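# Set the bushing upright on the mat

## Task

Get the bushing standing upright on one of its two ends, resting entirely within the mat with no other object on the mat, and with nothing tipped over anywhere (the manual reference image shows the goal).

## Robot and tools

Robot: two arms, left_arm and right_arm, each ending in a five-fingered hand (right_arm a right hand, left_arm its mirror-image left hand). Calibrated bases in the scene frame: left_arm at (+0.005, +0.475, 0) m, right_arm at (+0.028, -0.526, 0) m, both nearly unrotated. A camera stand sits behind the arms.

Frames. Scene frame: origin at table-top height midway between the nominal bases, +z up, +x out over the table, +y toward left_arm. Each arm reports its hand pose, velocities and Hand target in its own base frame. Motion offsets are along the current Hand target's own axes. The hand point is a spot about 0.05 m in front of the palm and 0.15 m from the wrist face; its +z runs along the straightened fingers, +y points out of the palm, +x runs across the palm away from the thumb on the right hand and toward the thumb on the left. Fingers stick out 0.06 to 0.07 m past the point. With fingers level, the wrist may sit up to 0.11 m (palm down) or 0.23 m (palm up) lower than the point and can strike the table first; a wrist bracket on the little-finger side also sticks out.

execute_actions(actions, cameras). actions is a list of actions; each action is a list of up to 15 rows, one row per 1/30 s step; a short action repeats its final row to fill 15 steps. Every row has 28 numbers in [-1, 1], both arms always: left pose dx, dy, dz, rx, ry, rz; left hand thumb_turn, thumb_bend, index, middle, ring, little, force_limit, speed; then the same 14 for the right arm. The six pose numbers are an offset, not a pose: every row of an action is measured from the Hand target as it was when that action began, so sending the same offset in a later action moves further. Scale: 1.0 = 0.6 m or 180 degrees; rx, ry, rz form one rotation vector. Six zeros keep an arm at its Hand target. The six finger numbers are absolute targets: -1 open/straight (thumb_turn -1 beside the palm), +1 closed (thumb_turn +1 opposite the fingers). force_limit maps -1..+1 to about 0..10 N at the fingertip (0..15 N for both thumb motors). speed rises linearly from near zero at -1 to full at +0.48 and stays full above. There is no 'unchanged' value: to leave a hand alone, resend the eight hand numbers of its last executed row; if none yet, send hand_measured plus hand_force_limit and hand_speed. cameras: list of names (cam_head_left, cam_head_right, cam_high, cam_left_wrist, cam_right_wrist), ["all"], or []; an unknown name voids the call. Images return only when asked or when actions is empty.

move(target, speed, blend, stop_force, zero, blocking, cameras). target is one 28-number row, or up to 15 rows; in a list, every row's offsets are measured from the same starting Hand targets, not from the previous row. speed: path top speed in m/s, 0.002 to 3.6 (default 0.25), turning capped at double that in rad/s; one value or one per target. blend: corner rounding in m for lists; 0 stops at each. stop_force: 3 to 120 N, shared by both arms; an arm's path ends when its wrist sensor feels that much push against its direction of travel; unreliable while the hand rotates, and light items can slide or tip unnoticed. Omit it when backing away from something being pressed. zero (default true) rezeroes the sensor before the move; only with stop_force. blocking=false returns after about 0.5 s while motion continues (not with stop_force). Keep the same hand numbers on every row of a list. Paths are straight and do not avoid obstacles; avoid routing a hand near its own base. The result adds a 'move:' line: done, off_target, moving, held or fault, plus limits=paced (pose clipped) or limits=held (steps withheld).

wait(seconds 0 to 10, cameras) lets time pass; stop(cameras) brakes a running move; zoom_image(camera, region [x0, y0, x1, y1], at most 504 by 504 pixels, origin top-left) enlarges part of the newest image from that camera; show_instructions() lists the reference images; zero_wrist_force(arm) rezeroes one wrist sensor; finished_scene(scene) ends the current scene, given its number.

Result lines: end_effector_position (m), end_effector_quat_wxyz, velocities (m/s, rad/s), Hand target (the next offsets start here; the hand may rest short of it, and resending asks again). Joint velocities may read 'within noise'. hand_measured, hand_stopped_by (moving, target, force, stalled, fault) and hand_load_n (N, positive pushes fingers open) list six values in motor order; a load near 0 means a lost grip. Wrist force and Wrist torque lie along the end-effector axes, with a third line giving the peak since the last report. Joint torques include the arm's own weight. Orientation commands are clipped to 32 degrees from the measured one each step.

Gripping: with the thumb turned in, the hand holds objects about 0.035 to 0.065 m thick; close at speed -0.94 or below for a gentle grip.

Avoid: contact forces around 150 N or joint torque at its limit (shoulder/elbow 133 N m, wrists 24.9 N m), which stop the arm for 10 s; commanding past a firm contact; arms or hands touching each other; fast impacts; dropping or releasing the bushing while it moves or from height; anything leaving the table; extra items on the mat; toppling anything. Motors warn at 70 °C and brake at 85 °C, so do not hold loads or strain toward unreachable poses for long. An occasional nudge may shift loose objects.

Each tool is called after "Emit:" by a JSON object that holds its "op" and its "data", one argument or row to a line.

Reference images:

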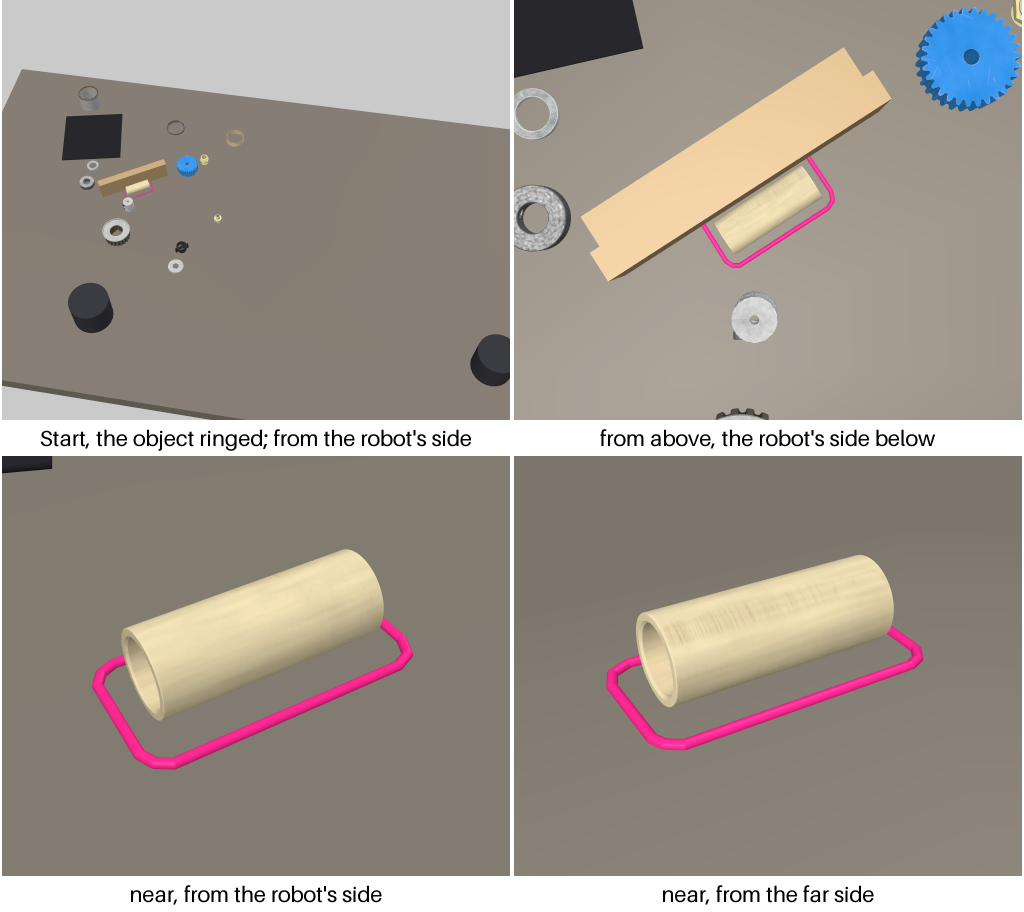

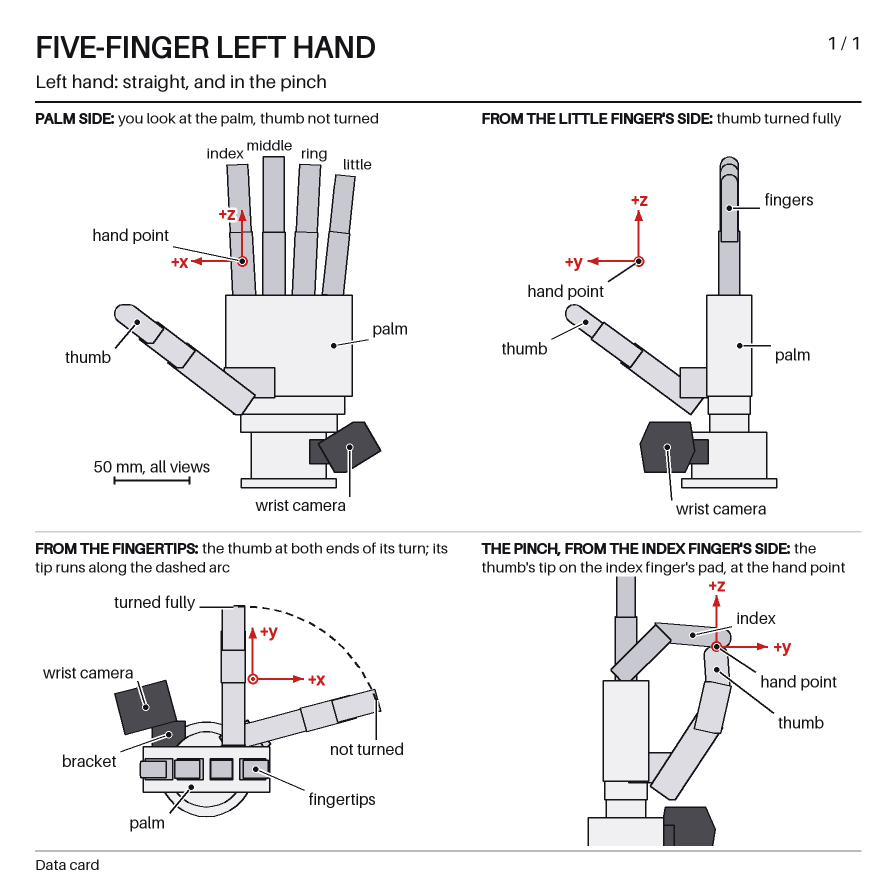

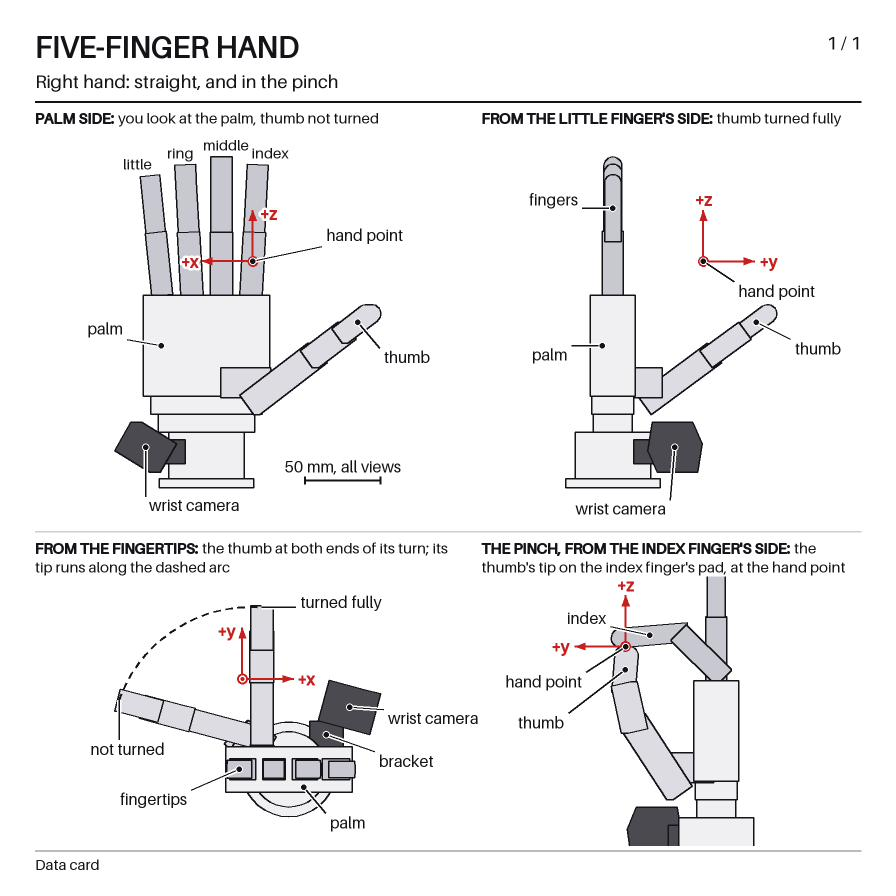

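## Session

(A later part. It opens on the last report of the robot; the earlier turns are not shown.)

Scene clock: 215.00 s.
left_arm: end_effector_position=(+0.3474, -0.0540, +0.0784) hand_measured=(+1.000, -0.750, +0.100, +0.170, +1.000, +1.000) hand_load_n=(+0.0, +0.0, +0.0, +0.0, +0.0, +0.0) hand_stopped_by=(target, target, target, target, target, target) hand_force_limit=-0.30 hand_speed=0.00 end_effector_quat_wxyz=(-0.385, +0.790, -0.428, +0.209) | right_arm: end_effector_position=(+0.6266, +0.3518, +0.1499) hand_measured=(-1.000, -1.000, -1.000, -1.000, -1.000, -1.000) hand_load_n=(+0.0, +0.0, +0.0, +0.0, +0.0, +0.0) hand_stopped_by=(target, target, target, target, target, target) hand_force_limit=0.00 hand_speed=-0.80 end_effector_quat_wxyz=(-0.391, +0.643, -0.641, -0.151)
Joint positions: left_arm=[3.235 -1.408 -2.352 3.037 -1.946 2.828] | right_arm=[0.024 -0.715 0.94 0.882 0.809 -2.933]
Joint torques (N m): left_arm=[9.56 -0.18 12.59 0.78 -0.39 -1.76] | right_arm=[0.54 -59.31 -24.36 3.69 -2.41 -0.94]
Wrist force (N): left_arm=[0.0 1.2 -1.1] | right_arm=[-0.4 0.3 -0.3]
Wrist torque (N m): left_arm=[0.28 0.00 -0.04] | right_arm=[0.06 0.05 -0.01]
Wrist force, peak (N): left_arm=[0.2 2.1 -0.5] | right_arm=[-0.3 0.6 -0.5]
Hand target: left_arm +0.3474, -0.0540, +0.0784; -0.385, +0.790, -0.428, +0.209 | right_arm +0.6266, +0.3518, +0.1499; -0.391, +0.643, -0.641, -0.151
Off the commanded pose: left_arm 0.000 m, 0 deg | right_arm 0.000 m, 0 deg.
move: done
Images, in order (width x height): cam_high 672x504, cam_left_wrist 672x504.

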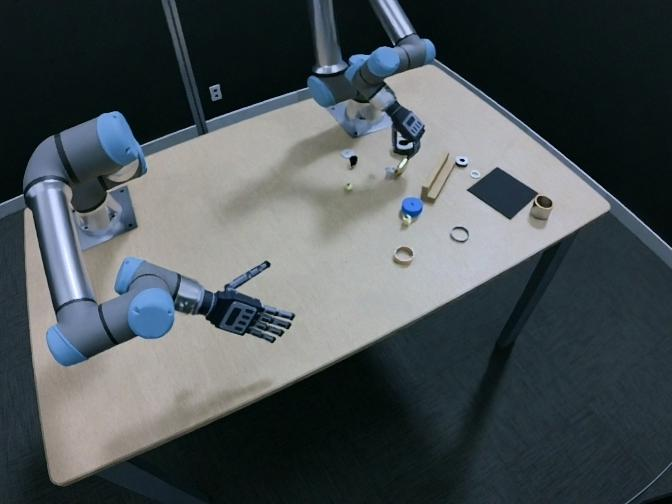

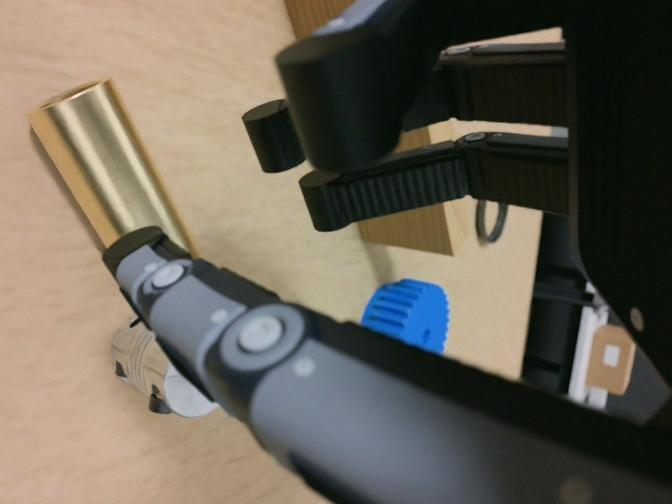

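Emit:
{"op": "move", "data": {
  "target": [
    [-0.01,0.035,0.027,0,0,0,1,-0.75,0.1,0.17,1,1,-0.3,0,0,0,0,0,0,0,-1,-1,-1,-1,-1,-1,0,-0.8],
    [-0.01,0.0747,0.0584,0,0,0,1,-0.75,0.1,0.17,1,1,-0.3,0,0,0,0,0,0,0,-1,-1,-1,-1,-1,-1,0,-0.8]
  ],
  "speed": [0.05,0.018],
  "stop_force": 3,
  "cameras": ["cam_high","cam_left_wrist"]
}}

Emit:
{"op": "zoom_image", "data": {
  "camera": "cam_high",
  "region": [380, 120, 450, 190]
}}

Scene clock: 220.23 s.
left_arm: end_effector_position=(+0.3441, -0.0489, +0.0215) hand_measured=(+1.000, -0.750, +0.100, +0.170, +1.000, +1.000) hand_load_n=(+0.0, +0.0, +0.0, +0.0, +0.0, +0.0) hand_stopped_by=(target, target, target, target, target, target) hand_force_limit=-0.30 hand_speed=0.00 end_effector_quat_wxyz=(-0.385, +0.790, -0.428, +0.209) | right_arm: end_effector_position=(+0.6266, +0.3518, +0.1499) hand_measured=(-1.000, -1.000, -1.000, -1.000, -1.000, -1.000) hand_load_n=(+0.0, +0.0, +0.0, +0.0, +0.0, +0.0) hand_stopped_by=(target, target, target, target, target, target) hand_force_limit=0.00 hand_speed=-0.80 end_effector_quat_wxyz=(-0.391, +0.643, -0.641, -0.151)
Joint positions: left_arm=[3.264 -1.519 -2.45 3.254 -1.924 2.849] | right_arm=[0.024 -0.715 0.94 0.882 0.809 -2.933]
Joint torques (N m): left_arm=[11.13 17.12 22.45 -1.3 0.52 1.08] | right_arm=[0.5 -60.34 -24.1 3.93 -2.6 -1.16]
Wrist force (N): left_arm=[-0.4 1.3 -0.7] | right_arm=[-0.1 0.7 -0.2]
Wrist torque (N m): left_arm=[0.29 0.02 -0.10] | right_arm=[0.10 0.02 0.02]
Wrist force, peak (N): left_arm=[0.1 1.9 -1.1] | right_arm=[-0.3 0.4 -0.6]
Hand target: left_arm +0.3441, -0.0489, +0.0215; -0.385, +0.790, -0.428, +0.209 | right_arm +0.6266, +0.3518, +0.1499; -0.391, +0.643, -0.641, -0.151
Off the commanded pose: left_arm 0.000 m, 0 deg | right_arm 0.000 m, 0 deg.
move: done
Images, in order (width x height): cam_high 672x504, cam_left_wrist 672x504.

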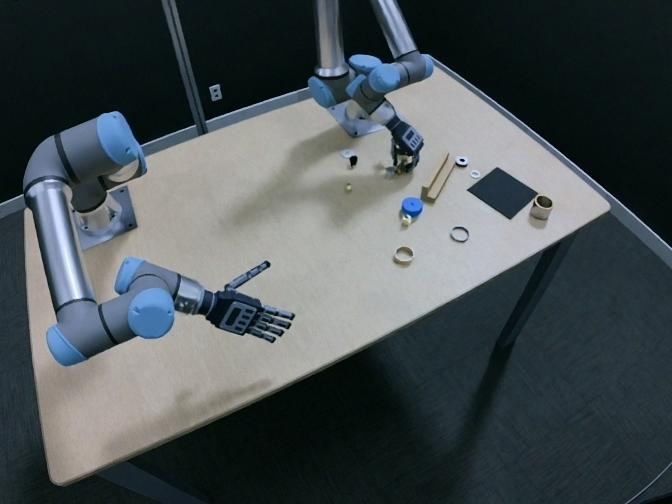

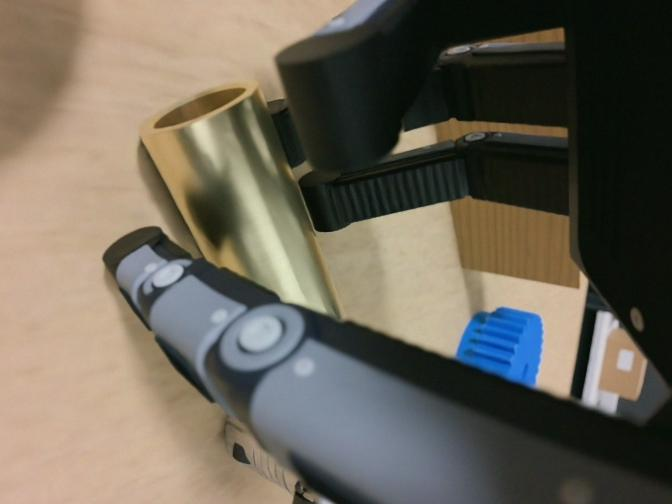

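Scaled by 7.200 from the camera's 672x504 image, which has a finer 960x720 frame.

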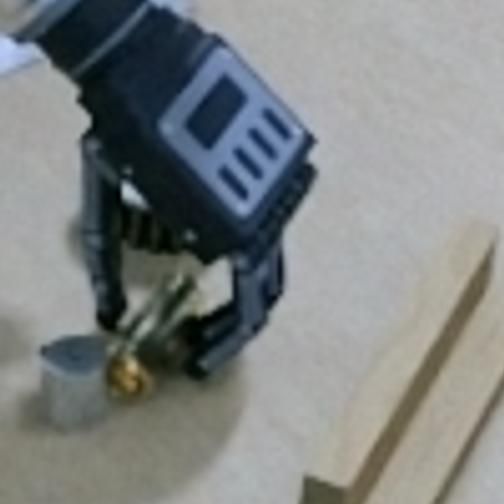

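Emit:
{"op": "move", "data": {
  "target": [0,0,0,0,0,0,1,0,0.1,0.17,1,1,-0.4,-0.9,0,0,0,0,0,0,-1,-1,-1,-1,-1,-1,0,-0.8],
  "cameras": ["cam_high","cam_left_wrist"]
}}

Emit:
{"op": "zoom_image", "data": {
  "camera": "cam_high",
  "region": [380, 120, 450, 190]
}}

Scene clock: 222.67 s.
left_arm: end_effector_position=(+0.3441, -0.0489, +0.0215) hand_measured=(+1.000, -0.624, +0.100, +0.170, +1.000, +1.000) hand_load_n=(+0.5, +4.5, +0.0, +3.5, +0.0, +0.0) hand_stopped_by=(target, force, target, target, target, target) hand_force_limit=-0.40 hand_speed=-0.90 end_effector_quat_wxyz=(-0.385, +0.790, -0.428, +0.209) | right_arm: end_effector_position=(+0.6266, +0.3518, +0.1499) hand_measured=(-1.000, -1.000, -1.000, -1.000, -1.000, -1.000) hand_load_n=(+0.0, +0.0, +0.0, +0.0, +0.0, +0.0) hand_stopped_by=(target, target, target, target, target, target) hand_force_limit=0.00 hand_speed=-0.80 end_effector_quat_wxyz=(-0.391, +0.643, -0.641, -0.151)
Joint positions: left_arm=[3.264 -1.519 -2.45 3.254 -1.924 2.849] | right_arm=[0.024 -0.715 0.94 0.882 0.809 -2.933]
Joint torques (N m): left_arm=[10.97 17.48 22.97 -0.14 -1.44 1.13] | right_arm=[0.68 -60.14 -24.25 3.78 -2.79 -1.13]
Wrist force (N): left_arm=[-0.1 1.7 -0.4] | right_arm=[0.2 0.1 -0.1]
Wrist torque (N m): left_arm=[0.32 -0.02 -0.09] | right_arm=[0.02 -0.04 0.02]
Wrist force, peak (N): left_arm=[-0.1 2.1 -0.6] | right_arm=[-0.1 0.6 -0.7]
Hand target: left_arm +0.3441, -0.0489, +0.0215; -0.385, +0.790, -0.428, +0.209 | right_arm +0.6266, +0.3518, +0.1499; -0.391, +0.643, -0.641, -0.151
Off the commanded pose: left_arm 0.000 m, 0 deg | right_arm 0.000 m, 0 deg.
move: done
Images, in order (width x height): cam_high 672x504, cam_left_wrist 672x504.

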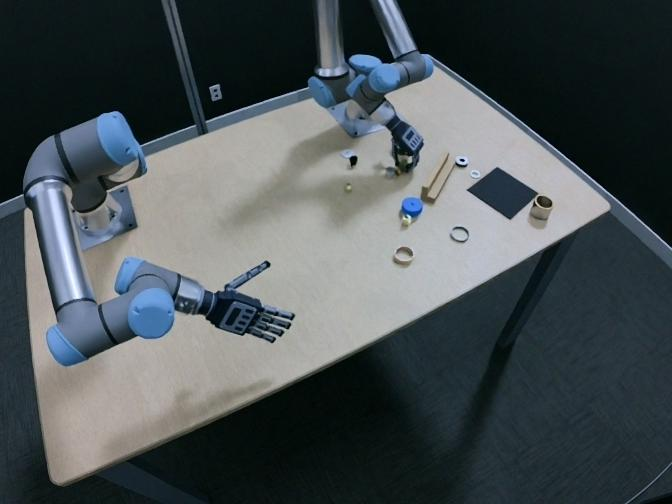

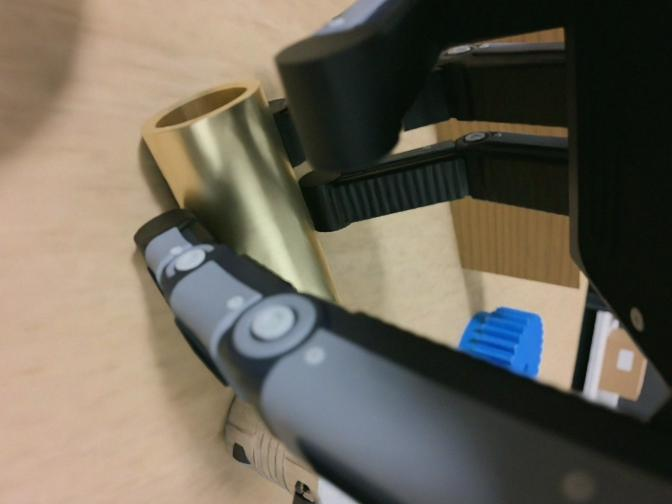

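Scaled by 7.200 from the camera's 672x504 image, which has a finer 960x720 frame.

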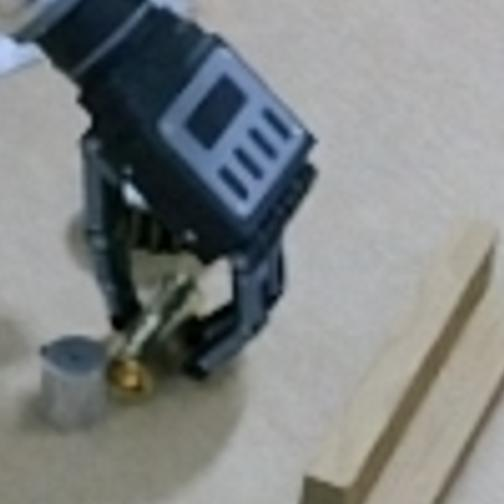

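Emit:
{"op": "move", "data": {
  "target": [
    [0,0,0,0,0,0,1,0.05,0.25,0.3,1,1,-0.3,-0.9,0,0,0,0,0,0,-1,-1,-1,-1,-1,-1,0,-0.8],
    [0,-0.0657,-0.0513,0,0,0,1,0.05,0.25,0.3,1,1,-0.3,-0.9,0,0,0,0,0,0,-1,-1,-1,-1,-1,-1,0,-0.8]
  ],
  "speed": 0.05,
  "cameras": ["cam_high","cam_left_wrist"]
}}

Scene clock: 231.53 s.
left_arm: end_effector_position=(+0.3442, -0.0489, +0.0716) hand_measured=(+1.000, -0.622, +0.228, +0.176, +1.000, +1.000) hand_load_n=(-1.5, +10.0, +5.5, +3.0, +0.5, +0.0) hand_stopped_by=(target, force, force, force, target, target) hand_force_limit=-0.30 hand_speed=-0.90 end_effector_quat_wxyz=(-0.386, +0.790, -0.428, +0.209) | right_arm: end_effector_position=(+0.6266, +0.3518, +0.1499) hand_measured=(-1.000, -1.000, -1.000, -1.000, -1.000, -1.000) hand_load_n=(+0.0, +0.0, +0.0, +0.0, +0.0, +0.0) hand_stopped_by=(target, target, target, target, target, target) hand_force_limit=0.00 hand_speed=-0.80 end_effector_quat_wxyz=(-0.391, +0.643, -0.641, -0.151)
Joint positions: left_arm=[3.264 -1.401 -2.377 3.063 -1.924 2.849] | right_arm=[0.024 -0.715 0.94 0.882 0.809 -2.933]
Joint torques (N m): left_arm=[10.16 2.86 3.03 -0.77 1.47 1.3] | right_arm=[0.21 -59.84 -24.47 3.75 -2.65 -1.17]
Wrist force (N): left_arm=[0.2 2.4 -0.4] | right_arm=[-0.1 0.1 -0.1]
Wrist torque (N m): left_arm=[0.35 -0.04 -0.06] | right_arm=[0.01 0.01 0.01]
Wrist force, peak (N): left_arm=[0.1 2.9 0.0] | right_arm=[-0.4 0.1 -0.7]
Hand target: left_arm +0.3441, -0.0489, +0.0715; -0.385, +0.790, -0.428, +0.209 | right_arm +0.6266, +0.3518, +0.1499; -0.391, +0.643, -0.641, -0.151
Off the commanded pose: left_arm 0.000 m, 0 deg | right_arm 0.000 m, 0 deg.
move: done
Images, in order (width x height): cam_high 672x504, cam_left_wrist 672x504.

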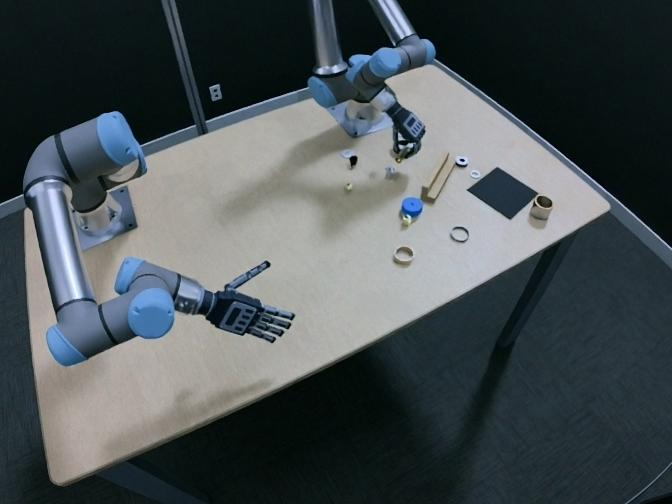

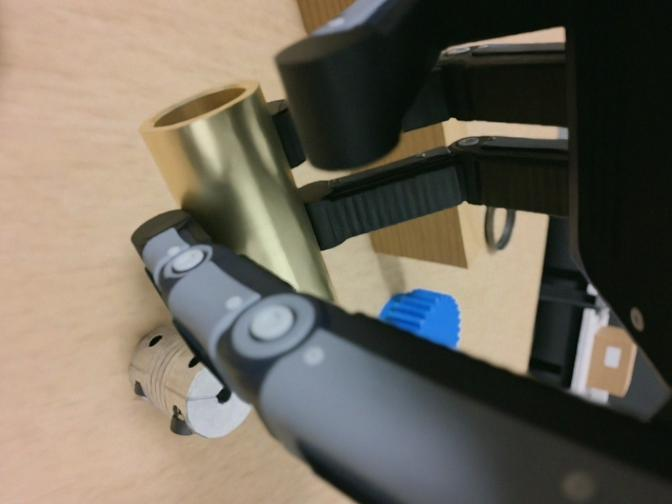

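Emit:
{"op": "move", "data": {
  "target": [
    [0,-0.158,-0.123,0,0,0,1,0.05,0.25,0.3,1,1,-0.3,-0.9,0,0,0,0,0,0,-1,-1,-1,-1,-1,-1,0,-0.8],
    [-0.067,-0.388,-0.045,0.368,0.047,0.538,1,0.05,0.25,0.3,1,1,-0.3,-0.9,0,0,0,0,0,0,-1,-1,-1,-1,-1,-1,0,-0.8]
  ],
  "speed": 0.3,
  "blend": [0.03,0],
  "cameras": ["cam_high","cam_left_wrist","cam_head_left"]
}}

Scene clock: 247.70 s.
left_arm: end_effector_position=(+0.4244, +0.0515, +0.2716) hand_measured=(+1.000, -0.622, +0.228, +0.176, +1.000, +1.000) hand_load_n=(-1.0, +9.5, +5.5, +3.0, +0.0, +0.0) hand_stopped_by=(target, force, force, force, target, target) hand_force_limit=-0.30 hand_speed=-0.90 end_effector_quat_wxyz=(+0.701, +0.091, +0.701, -0.092) | right_arm: end_effector_position=(+0.6266, +0.3518, +0.1499) hand_measured=(-1.000, -1.000, -1.000, -1.000, -1.000, -1.000) hand_load_n=(+0.0, +0.0, +0.0, +0.0, +0.0, +0.0) hand_stopped_by=(target, target, target, target, target, target) hand_force_limit=0.00 hand_speed=-0.80 end_effector_quat_wxyz=(-0.391, +0.643, -0.641, -0.151)
Joint positions: left_arm=[4.327 -0.896 -2.483 3.38 -0.126 4.711] | right_arm=[0.024 -0.715 0.94 0.882 0.809 -2.933]
Joint torques (N m): left_arm=[-5.5 -10.19 24.18 1.22 2.46 -1.18] | right_arm=[0.27 -59.69 -24.46 3.69 -2.66 -1.3]
Wrist force (N): left_arm=[1.8 -0.4 -2.2] | right_arm=[-0.1 0.3 0.1]
Wrist torque (N m): left_arm=[0.29 -0.06 0.03] | right_arm=[0.03 0.01 0.01]
Wrist force, peak (N): left_arm=[-0.1 4.6 1.0] | right_arm=[-0.3 0.5 -0.6]
Hand target: left_arm +0.4244, +0.0514, +0.2716; +0.701, +0.091, +0.701, -0.092 | right_arm +0.6266, +0.3518, +0.1499; -0.391, +0.643, -0.641, -0.151
Off the commanded pose: left_arm 0.000 m, 0 deg | right_arm 0.000 m, 0 deg.
move: done
Images, in order (width x height): cam_head_left 672x504, cam_high 672x504, cam_left_wrist 672x504.

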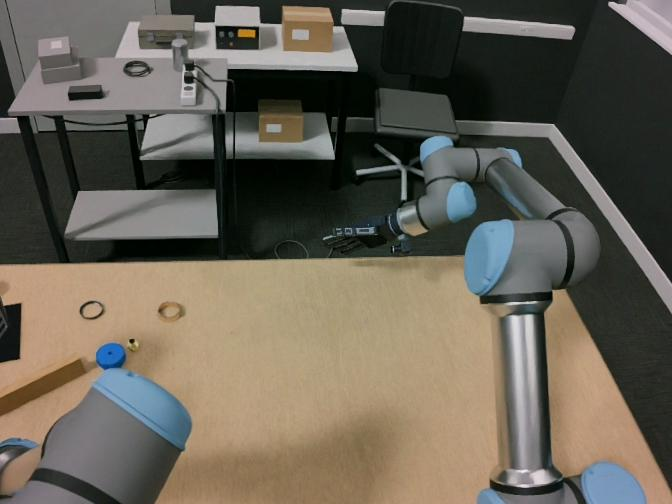

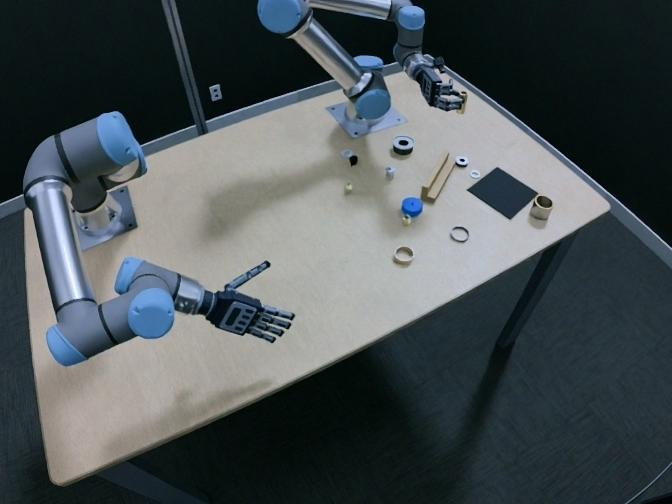

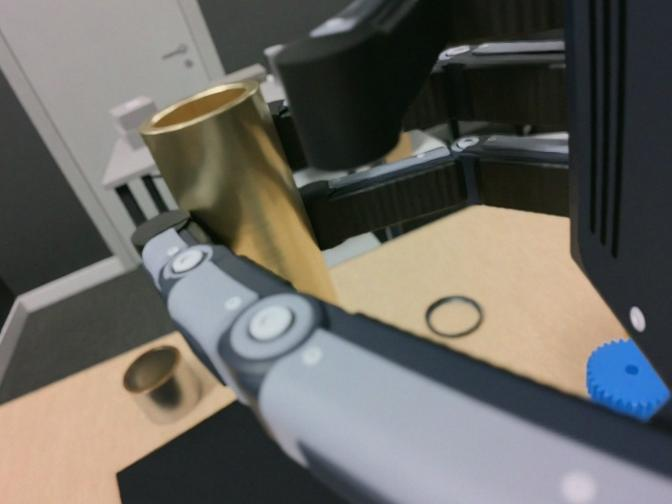

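Emit:
{"op": "move", "data": {
  "target": [0.225,0.207,0.167,0,0,0,1,0.05,0.25,0.3,1,1,-0.3,-0.9,0,0,0,0,0,0,-1,-1,-1,-1,-1,-1,0,-0.8],
  "speed": 0.25,
  "cameras": ["cam_high","cam_left_wrist"]
}}

Emit:
{"op": "zoom_image", "data": {
  "camera": "cam_high",
  "region": [400, 80, 600, 230]
}}

Scene clock: 250.93 s.
left_arm: end_effector_position=(+0.5529, +0.1456, +0.1364) hand_measured=(+1.000, -0.622, +0.228, +0.176, +1.000, +1.000) hand_load_n=(-1.0, +10.0, +5.0, +3.0, +0.0, +0.0) hand_stopped_by=(target, force, force, force, target, target) hand_force_limit=-0.30 hand_speed=-0.90 end_effector_quat_wxyz=(+0.701, +0.091, +0.701, -0.092) | right_arm: end_effector_position=(+0.6266, +0.3518, +0.1499) hand_measured=(-1.000, -1.000, -1.000, -1.000, -1.000, -1.000) hand_load_n=(+0.0, +0.0, +0.0, +0.0, +0.0, +0.0) hand_stopped_by=(target, target, target, target, target, target) hand_force_limit=0.00 hand_speed=-0.80 end_effector_quat_wxyz=(-0.391, +0.643, -0.641, -0.151)
Joint positions: left_arm=[4.028 -1.737 -2.336 4.072 -0.425 4.711] | right_arm=[0.024 -0.715 0.94 0.882 0.809 -2.933]
Joint torques (N m): left_arm=[10.56 10.44 12.38 1.73 1.39 1.22] | right_arm=[1.14 -59.5 -24.58 3.71 -2.74 -1.17]
Wrist force (N): left_arm=[1.7 -0.3 -1.7] | right_arm=[0.1 0.2 -0.4]
Wrist torque (N m): left_arm=[0.26 0.03 0.17] | right_arm=[0.06 -0.02 0.02]
Wrist force, peak (N): left_arm=[3.3 0.7 -0.6] | right_arm=[-0.2 0.6 -0.7]
Hand target: left_arm +0.5530, +0.1457, +0.1365; +0.701, +0.091, +0.701, -0.092 | right_arm +0.6266, +0.3518, +0.1499; -0.391, +0.643, -0.641, -0.151
Off the commanded pose: left_arm 0.000 m, 0 deg | right_arm 0.000 m, 0 deg.
move: done
Images, in order (width x height): cam_high 672x504, cam_left_wrist 672x504.

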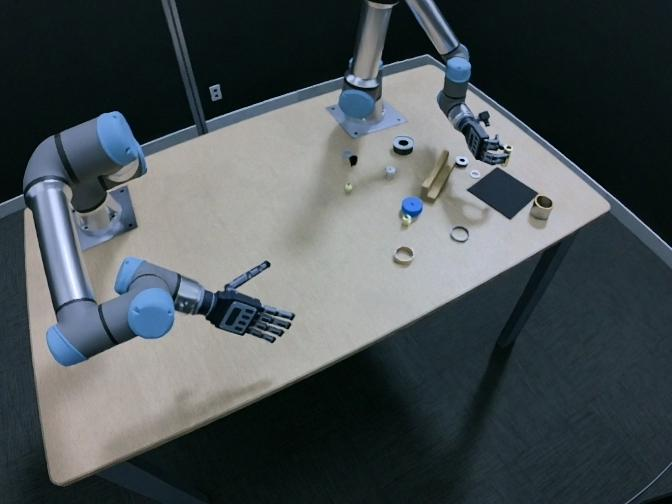

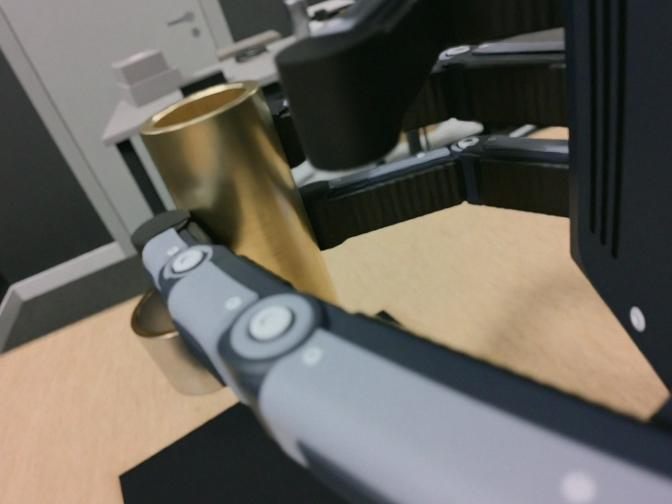

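Scaled by 2.520 from the camera's 672x504 image, which has a finer 960x720 frame.

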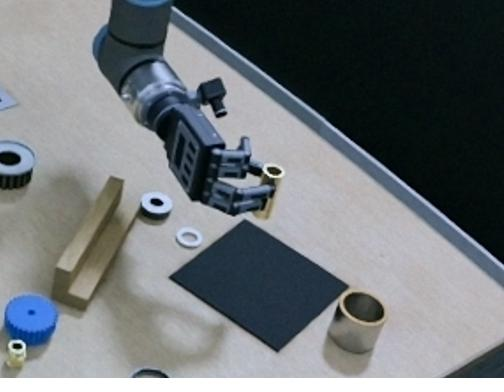

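Emit:
{"op": "move", "data": {
  "target": [0.137,0,0,0,0,0,1,0.05,0.25,0.3,1,1,-0.3,-0.9,0,0,0,0,0,0,-1,-1,-1,-1,-1,-1,0,-0.8],
  "speed": 0.1
}}

Emit:
{"op": "move", "data": {
  "target": [0.075,0,0,0,0,0,1,0.05,0.25,0.3,1,1,-0.3,-0.9,0,0,0,0,0,0,-1,-1,-1,-1,-1,-1,0,-0.8],
  "speed": 0.012,
  "stop_force": 3,
  "cameras": ["cam_high","cam_left_wrist"]
}}

Emit:
{"op": "zoom_image", "data": {
  "camera": "cam_high",
  "region": [450, 130, 560, 230]
}}

Scene clock: 256.27 s.
left_arm: end_effector_position=(+0.5529, +0.1456, +0.0543) hand_measured=(+1.000, -0.622, +0.228, +0.176, +1.000, +1.000) hand_load_n=(-1.0, +10.0, +5.5, +3.0, +0.0, +0.0) hand_stopped_by=(target, force, force, force, target, target) hand_force_limit=-0.30 hand_speed=-0.90 end_effector_quat_wxyz=(+0.701, +0.091, +0.701, -0.092) | right_arm: end_effector_position=(+0.6266, +0.3518, +0.1499) hand_measured=(-1.000, -1.000, -1.000, -1.000, -1.000, -1.000) hand_load_n=(+0.0, -0.5, +0.0, +0.0, +0.5, +0.0) hand_stopped_by=(target, target, target, target, target, target) hand_force_limit=0.00 hand_speed=-0.80 end_effector_quat_wxyz=(-0.391, +0.643, -0.641, -0.151)
Joint positions: left_arm=[4.028 -1.978 -2.38 4.358 -0.426 4.711] | right_arm=[0.024 -0.715 0.94 0.882 0.809 -2.933]
Joint torques (N m): left_arm=[-11.1 16.17 6.35 1.14 -1.62 0.96] | right_arm=[1.08 -59.27 -24.46 3.82 -2.86 -1.04]
Wrist force (N): left_arm=[1.3 -0.5 -1.5] | right_arm=[0.0 0.2 -0.2]
Wrist torque (N m): left_arm=[0.22 0.05 0.14] | right_arm=[0.05 -0.01 0.02]
Wrist force, peak (N): left_arm=[2.5 -0.7 -1.7] | right_arm=[-0.5 0.5 -0.7]
Hand target: left_arm +0.5529, +0.1456, +0.0543; +0.701, +0.091, +0.701, -0.092 | right_arm +0.6266, +0.3518, +0.1499; -0.391, +0.643, -0.641, -0.151
Off the commanded pose: left_arm 0.000 m, 0 deg | right_arm 0.000 m, 0 deg.
move: done

Scene clock: 258.17 s.
left_arm: end_effector_position=(+0.5529, +0.1456, +0.0408) hand_measured=(+1.000, -0.622, +0.228, +0.176, +1.000, +1.000) hand_load_n=(-1.0, +10.0, +5.0, +3.0, +0.0, +0.0) hand_stopped_by=(target, force, force, force, target, target) hand_force_limit=-0.30 hand_speed=-0.90 end_effector_quat_wxyz=(+0.701, +0.091, +0.701, -0.092) | right_arm: end_effector_position=(+0.6266, +0.3518, +0.1499) hand_measured=(-1.000, -1.000, -1.000, -1.000, -1.000, -1.000) hand_load_n=(+0.0, +0.0, +0.0, +0.0, +0.0, +0.0) hand_stopped_by=(target, target, target, target, target, target) hand_force_limit=0.00 hand_speed=-0.80 end_effector_quat_wxyz=(-0.391, +0.643, -0.641, -0.151)
Joint positions: left_arm=[4.028 -2.021 -2.382 4.403 -0.426 4.711] | right_arm=[0.024 -0.715 0.94 0.882 0.809 -2.933]
Joint torques (N m): left_arm=[-10.22 25.9 -0.98 1.35 2.06 0.99] | right_arm=[0.52 -60.3 -24.29 3.73 -2.9 -1.14]
Wrist force (N): left_arm=[1.5 5.8 -6.5] | right_arm=[-0.2 0.4 -0.2]
Wrist torque (N m): left_arm=[1.67 0.06 -0.02] | right_arm=[0.07 0.03 0.01]
Wrist force, peak (N): left_arm=[-5.7 13.4 -14.9] | right_arm=[-0.2 0.4 -0.7]
Hand target: left_arm +0.5529, +0.1456, +0.0409; +0.701, +0.091, +0.701, -0.092 (not the last commanded pose) | right_arm +0.6266, +0.3518, +0.1499; -0.391, +0.643, -0.641, -0.151
Off the commanded pose: left_arm 0.032 m, 0 deg | right_arm 0.000 m, 0 deg.
move: contact (left_arm)
Images, in order (width x height): cam_high 672x504, cam_left_wrist 672x504.

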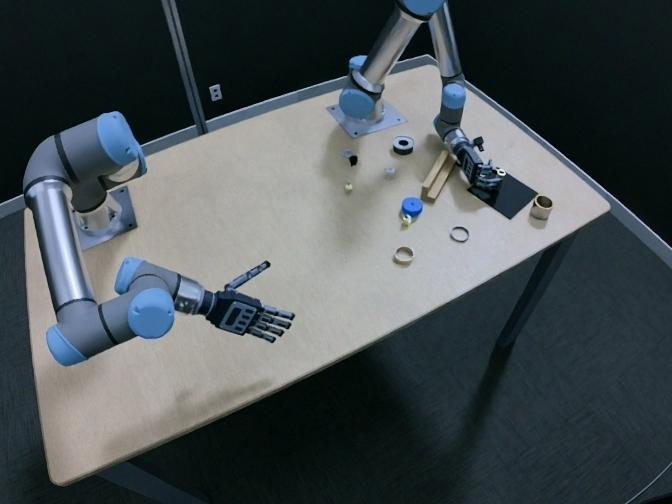

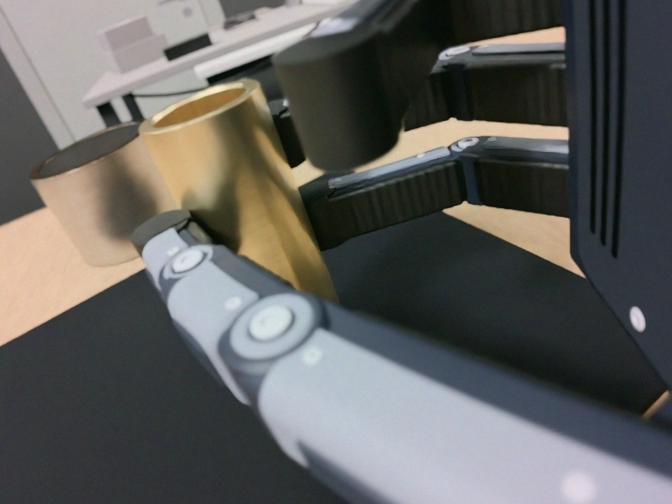

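Scaled by 4.582 from the camera's 672x504 image, which has a finer 960x720 frame.

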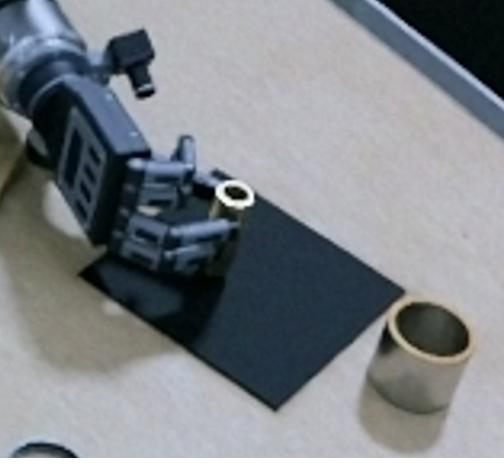

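Emit:
{"op": "move", "data": {
  "target": [
    [-0.04,0,0,0,0,0,1,0.05,0.25,0.3,1,1,-0.3,-0.9,0,0,0,0,0,0,-1,-1,-1,-1,-1,-1,0,-0.8],
    [-0.04,0.041,0.058,0,0.022,0,1,0.05,0.25,0.3,1,1,-0.3,-0.9,0,0,0,0,0,0,-1,-1,-1,-1,-1,-1,0,-0.8]
  ],
  "speed": 0.08
}}

Emit:
{"op": "move", "data": {
  "target": [0.09,0,0,0,0,0,1,0.05,0.25,0.3,1,1,-0.3,-0.9,0,0,0,0,0,0,-1,-1,-1,-1,-1,-1,0,-0.8],
  "speed": 0.012,
  "stop_force": 3,
  "cameras": ["cam_high","cam_left_wrist"]
}}

Emit:
{"op": "zoom_image", "data": {
  "camera": "cam_high",
  "region": [450, 130, 560, 230]
}}

Scene clock: 267.67 s.
left_arm: end_effector_position=(+0.5929, +0.1604, +0.0648) hand_measured=(+1.000, -0.622, +0.228, +0.176, +1.000, +1.000) hand_load_n=(-0.5, +9.5, +5.0, +3.0, +0.0, +0.0) hand_stopped_by=(target, force, force, force, target, target) hand_force_limit=-0.30 hand_speed=-0.90 end_effector_quat_wxyz=(+0.676, +0.094, +0.725, -0.088) | right_arm: end_effector_position=(+0.6266, +0.3518, +0.1499) hand_measured=(-1.000, -1.000, -1.000, -1.000, -1.000, -1.000) hand_load_n=(+0.0, +0.0, +0.0, +0.0, +0.0, +0.0) hand_stopped_by=(target, target, target, target, target, target) hand_force_limit=0.00 hand_speed=-0.80 end_effector_quat_wxyz=(-0.391, +0.643, -0.641, -0.151)
Joint positions: left_arm=[3.959 -1.985 -2.205 4.046 -0.499 4.839] | right_arm=[0.024 -0.715 0.94 0.882 0.809 -2.933]
Joint torques (N m): left_arm=[9.25 32.66 10.45 -0.79 1.25 -0.65] | right_arm=[0.55 -59.78 -24.09 3.77 -2.65 -1.23]
Wrist force (N): left_arm=[2.0 -0.4 -1.7] | right_arm=[0.0 0.3 -0.4]
Wrist torque (N m): left_arm=[0.27 -0.05 0.13] | right_arm=[0.08 0.00 0.01]
Wrist force, peak (N): left_arm=[1.5 5.9 -7.1] | right_arm=[0.1 0.7 -0.5]
Hand target: left_arm +0.5929, +0.1605, +0.0648; +0.676, +0.094, +0.725, -0.088 | right_arm +0.6266, +0.3518, +0.1499; -0.391, +0.643, -0.641, -0.151
Off the commanded pose: left_arm 0.000 m, 0 deg | right_arm 0.000 m, 0 deg.
move: done

Scene clock: 271.67 s.
left_arm: end_effector_position=(+0.5907, +0.1611, +0.0317) hand_measured=(+1.000, -0.622, +0.228, +0.176, +1.000, +1.000) hand_load_n=(-2.0, +9.5, +5.5, +3.0, +0.0, +0.0) hand_stopped_by=(target, force, force, force, target, target) hand_force_limit=-0.30 hand_speed=-0.90 end_effector_quat_wxyz=(+0.676, +0.094, +0.725, -0.088) | right_arm: end_effector_position=(+0.6266, +0.3518, +0.1499) hand_measured=(-1.000, -1.000, -1.000, -1.000, -1.000, -1.000) hand_load_n=(+0.0, +0.0, +0.0, +0.0, +0.0, +0.0) hand_stopped_by=(target, target, target, target, target, target) hand_force_limit=0.00 hand_speed=-0.80 end_effector_quat_wxyz=(-0.391, +0.643, -0.641, -0.151)
Joint positions: left_arm=[3.965 -2.07 -2.218 4.141 -0.493 4.841] | right_arm=[0.024 -0.715 0.94 0.882 0.809 -2.933]
Joint torques (N m): left_arm=[-8.45 34.93 18.47 0.72 -1.37 -1.26] | right_arm=[-0.29 -60.17 -23.83 3.87 -2.73 -1.09]
Wrist force (N): left_arm=[-1.4 -1.3 -2.2] | right_arm=[-0.2 0.3 -0.7]
Wrist torque (N m): left_arm=[0.19 -0.04 0.10] | right_arm=[0.08 0.03 0.01]
Wrist force, peak (N): left_arm=[-3.4 -1.4 -1.7] | right_arm=[-0.2 0.7 -0.5]
Hand target: left_arm +0.5907, +0.1611, +0.0317; +0.676, +0.094, +0.725, -0.088 (not the last commanded pose) | right_arm +0.6266, +0.3518, +0.1499; -0.391, +0.643, -0.641, -0.151
Off the commanded pose: left_arm 0.021 m, 0 deg | right_arm 0.000 m, 0 deg.
move: contact (left_arm)
Images, in order (width x height): cam_high 672x504, cam_left_wrist 672x504.

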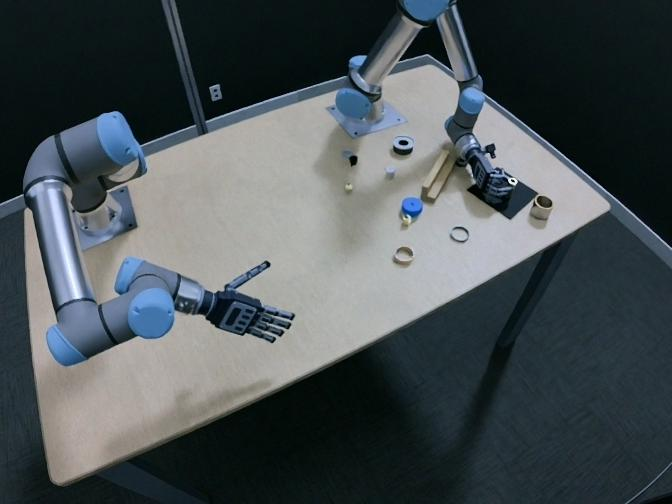

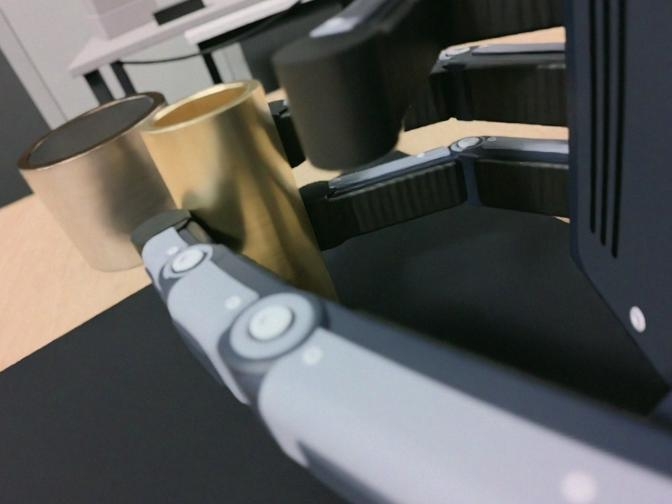

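Scaled by 4.582 from the camera's 672x504 image, which has a finer 960x720 frame.

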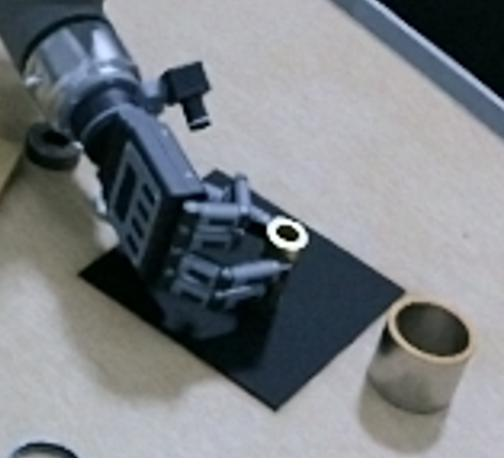

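Emit:
{"op": "move", "data": {
  "target": [0,0,0,0,0,0,1,-0.85,0.25,0.3,1,1,-0.3,-0.9,0,0,0,0,0,0,-1,-1,-1,-1,-1,-1,0,-0.8],
  "cameras": ["cam_left_wrist","cam_high"]
}}

Emit:
{"op": "zoom_image", "data": {
  "camera": "cam_high",
  "region": [450, 130, 560, 230]
}}

Scene clock: 275.90 s.
left_arm: end_effector_position=(+0.5907, +0.1611, +0.0317) hand_measured=(+1.000, -0.850, +0.228, +0.178, +1.000, +1.000) hand_load_n=(+0.5, +0.0, +0.0, +0.0, +0.0, +0.0) hand_stopped_by=(target, target, force, force, target, target) hand_force_limit=-0.30 hand_speed=-0.90 end_effector_quat_wxyz=(+0.676, +0.094, +0.725, -0.088) | right_arm: end_effector_position=(+0.6266, +0.3518, +0.1499) hand_measured=(-1.000, -1.000, -1.000, -1.000, -1.000, -1.000) hand_load_n=(+0.0, +0.0, +0.0, +0.0, +0.0, +0.0) hand_stopped_by=(target, target, target, target, target, target) hand_force_limit=0.00 hand_speed=-0.80 end_effector_quat_wxyz=(-0.391, +0.643, -0.641, -0.151)
Joint positions: left_arm=[3.965 -2.07 -2.218 4.141 -0.493 4.841] | right_arm=[0.024 -0.715 0.94 0.882 0.809 -2.933]
Joint torques (N m): left_arm=[-8.39 34.32 18.09 0.63 -1.47 -1.1] | right_arm=[-0.34 -60.08 -24.51 3.83 -2.95 -1.01]
Wrist force (N): left_arm=[0.7 -0.5 -1.8] | right_arm=[-0.1 0.1 -0.3]
Wrist torque (N m): left_arm=[0.22 -0.01 0.07] | right_arm=[0.03 0.01 0.00]
Wrist force, peak (N): left_arm=[-1.7 -1.3 -2.3] | right_arm=[-0.5 0.4 -0.5]
Hand target: left_arm +0.5907, +0.1611, +0.0317; +0.676, +0.094, +0.725, -0.088 | right_arm +0.6266, +0.3518, +0.1499; -0.391, +0.643, -0.641, -0.151
Off the commanded pose: left_arm 0.000 m, 0 deg | right_arm 0.000 m, 0 deg.
move: done
Images, in order (width x height): cam_high 672x504, cam_left_wrist 672x504.

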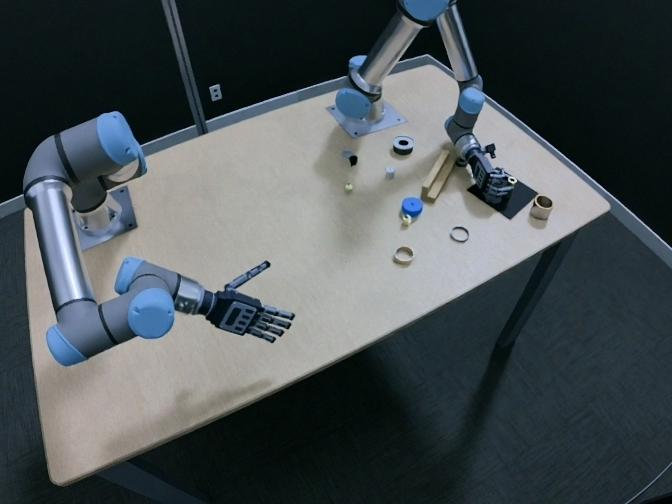

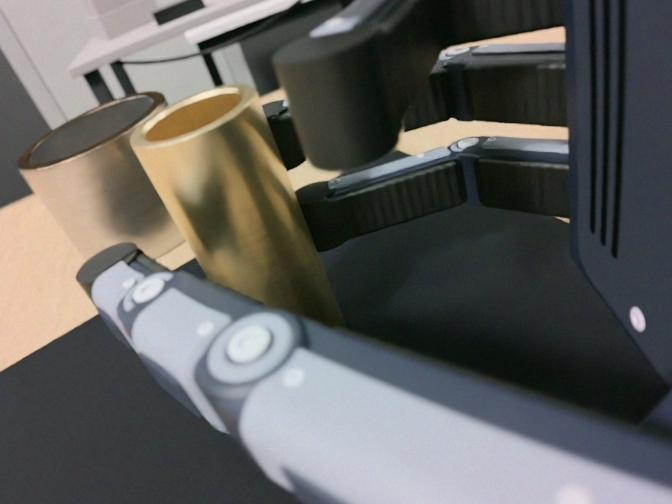

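Scaled by 4.582 from the camera's 672x504 image, which has a finer 960x720 frame.

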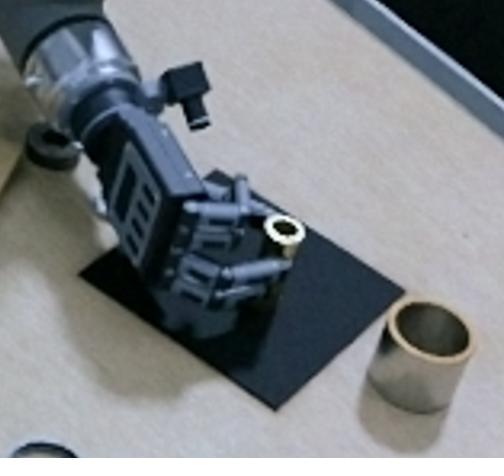

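Emit:
{"op": "move", "data": {
  "target": [
    [0,-0.004,0.005,0,0,0,1,-0.85,0.25,0.3,1,1,-0.3,-0.9,0,0,0,0,0,0,-1,-1,-1,-1,-1,-1,0,-0.8],
    [-0.006,-0.055,-0.035,0,0,0,1,-0.85,0.25,0.3,1,1,-0.3,-0.9,0,0,0,0,0,0,-1,-1,-1,-1,-1,-1,0,-0.8],
    [-0.17,-0.11,-0.08,0,0,0,1,-0.85,0.25,0.3,1,1,-0.3,-0.9,0,0,0,0,0,0,-1,-1,-1,-1,-1,-1,0,-0.8]
  ],
  "speed": [0.02,0.05,0.12],
  "blend": [0.001,0.005,0],
  "cameras": ["cam_high","cam_left_wrist"]
}}

Emit:
{"op": "zoom_image", "data": {
  "camera": "cam_high",
  "region": [450, 130, 560, 230]
}}

Scene clock: 282.13 s.
left_arm: end_effector_position=(+0.5343, +0.1079, +0.1368) hand_measured=(+1.000, -0.850, +0.228, +0.178, +1.000, +1.000) hand_load_n=(+0.0, +0.0, +0.0, +0.0, +0.0, +0.0) hand_stopped_by=(target, target, force, force, target, target) hand_force_limit=-0.30 hand_speed=-0.90 end_effector_quat_wxyz=(+0.676, +0.094, +0.725, -0.088) | right_arm: end_effector_position=(+0.6266, +0.3518, +0.1499) hand_measured=(-1.000, -1.000, -1.000, -1.000, -1.000, -1.000) hand_load_n=(+0.0, +0.0, +0.0, +0.0, +0.0, +0.0) hand_stopped_by=(target, target, target, target, target, target) hand_force_limit=0.00 hand_speed=-0.80 end_effector_quat_wxyz=(-0.391, +0.643, -0.641, -0.151)
Joint positions: left_arm=[3.984 -1.656 -2.367 3.871 -0.475 4.847] | right_arm=[0.024 -0.715 0.94 0.882 0.809 -2.933]
Joint torques (N m): left_arm=[-1.2 21.87 23.38 -0.53 -0.09 -1.14] | right_arm=[-0.14 -60.2 -24.64 3.55 -2.82 -1.13]
Wrist force (N): left_arm=[1.0 -0.1 -1.5] | right_arm=[0.0 0.2 -0.1]
Wrist torque (N m): left_arm=[0.33 -0.07 0.11] | right_arm=[0.04 0.00 0.01]
Wrist force, peak (N): left_arm=[-53.7 71.8 8.3] | right_arm=[0.0 0.5 -0.6]
Hand target: left_arm +0.5343, +0.1079, +0.1368; +0.676, +0.094, +0.725, -0.088 | right_arm +0.6266, +0.3518, +0.1499; -0.391, +0.643, -0.641, -0.151
Off the commanded pose: left_arm 0.000 m, 0 deg | right_arm 0.000 m, 0 deg.
move: done
Images, in order (width x height): cam_high 672x504, cam_left_wrist 672x504.

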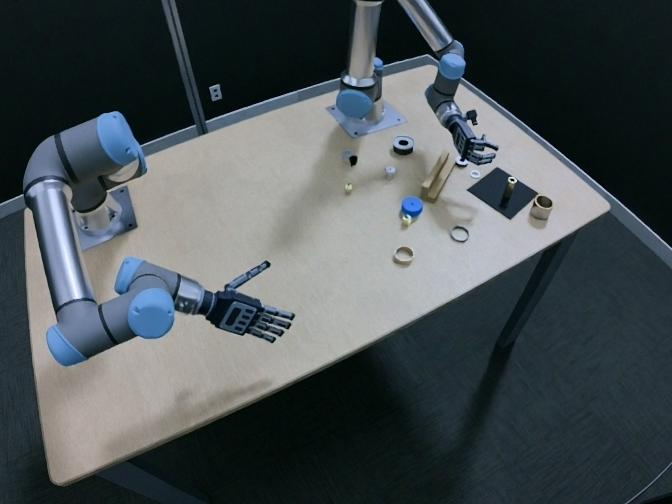

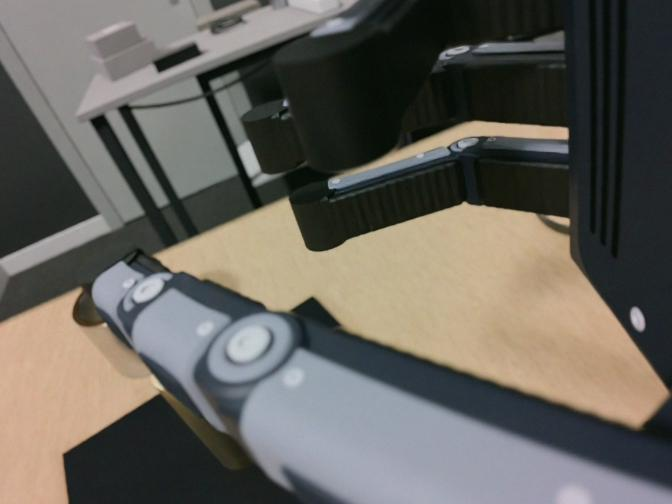

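Scaled by 4.582 from the camera's 672x504 image, which has a finer 960x720 frame.

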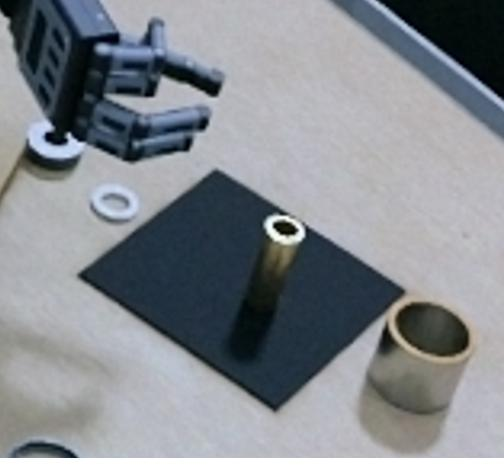

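Emit:
{"op": "finished_scene", "data": {
  "scene": 1
}}

The scene is finished: the task was done.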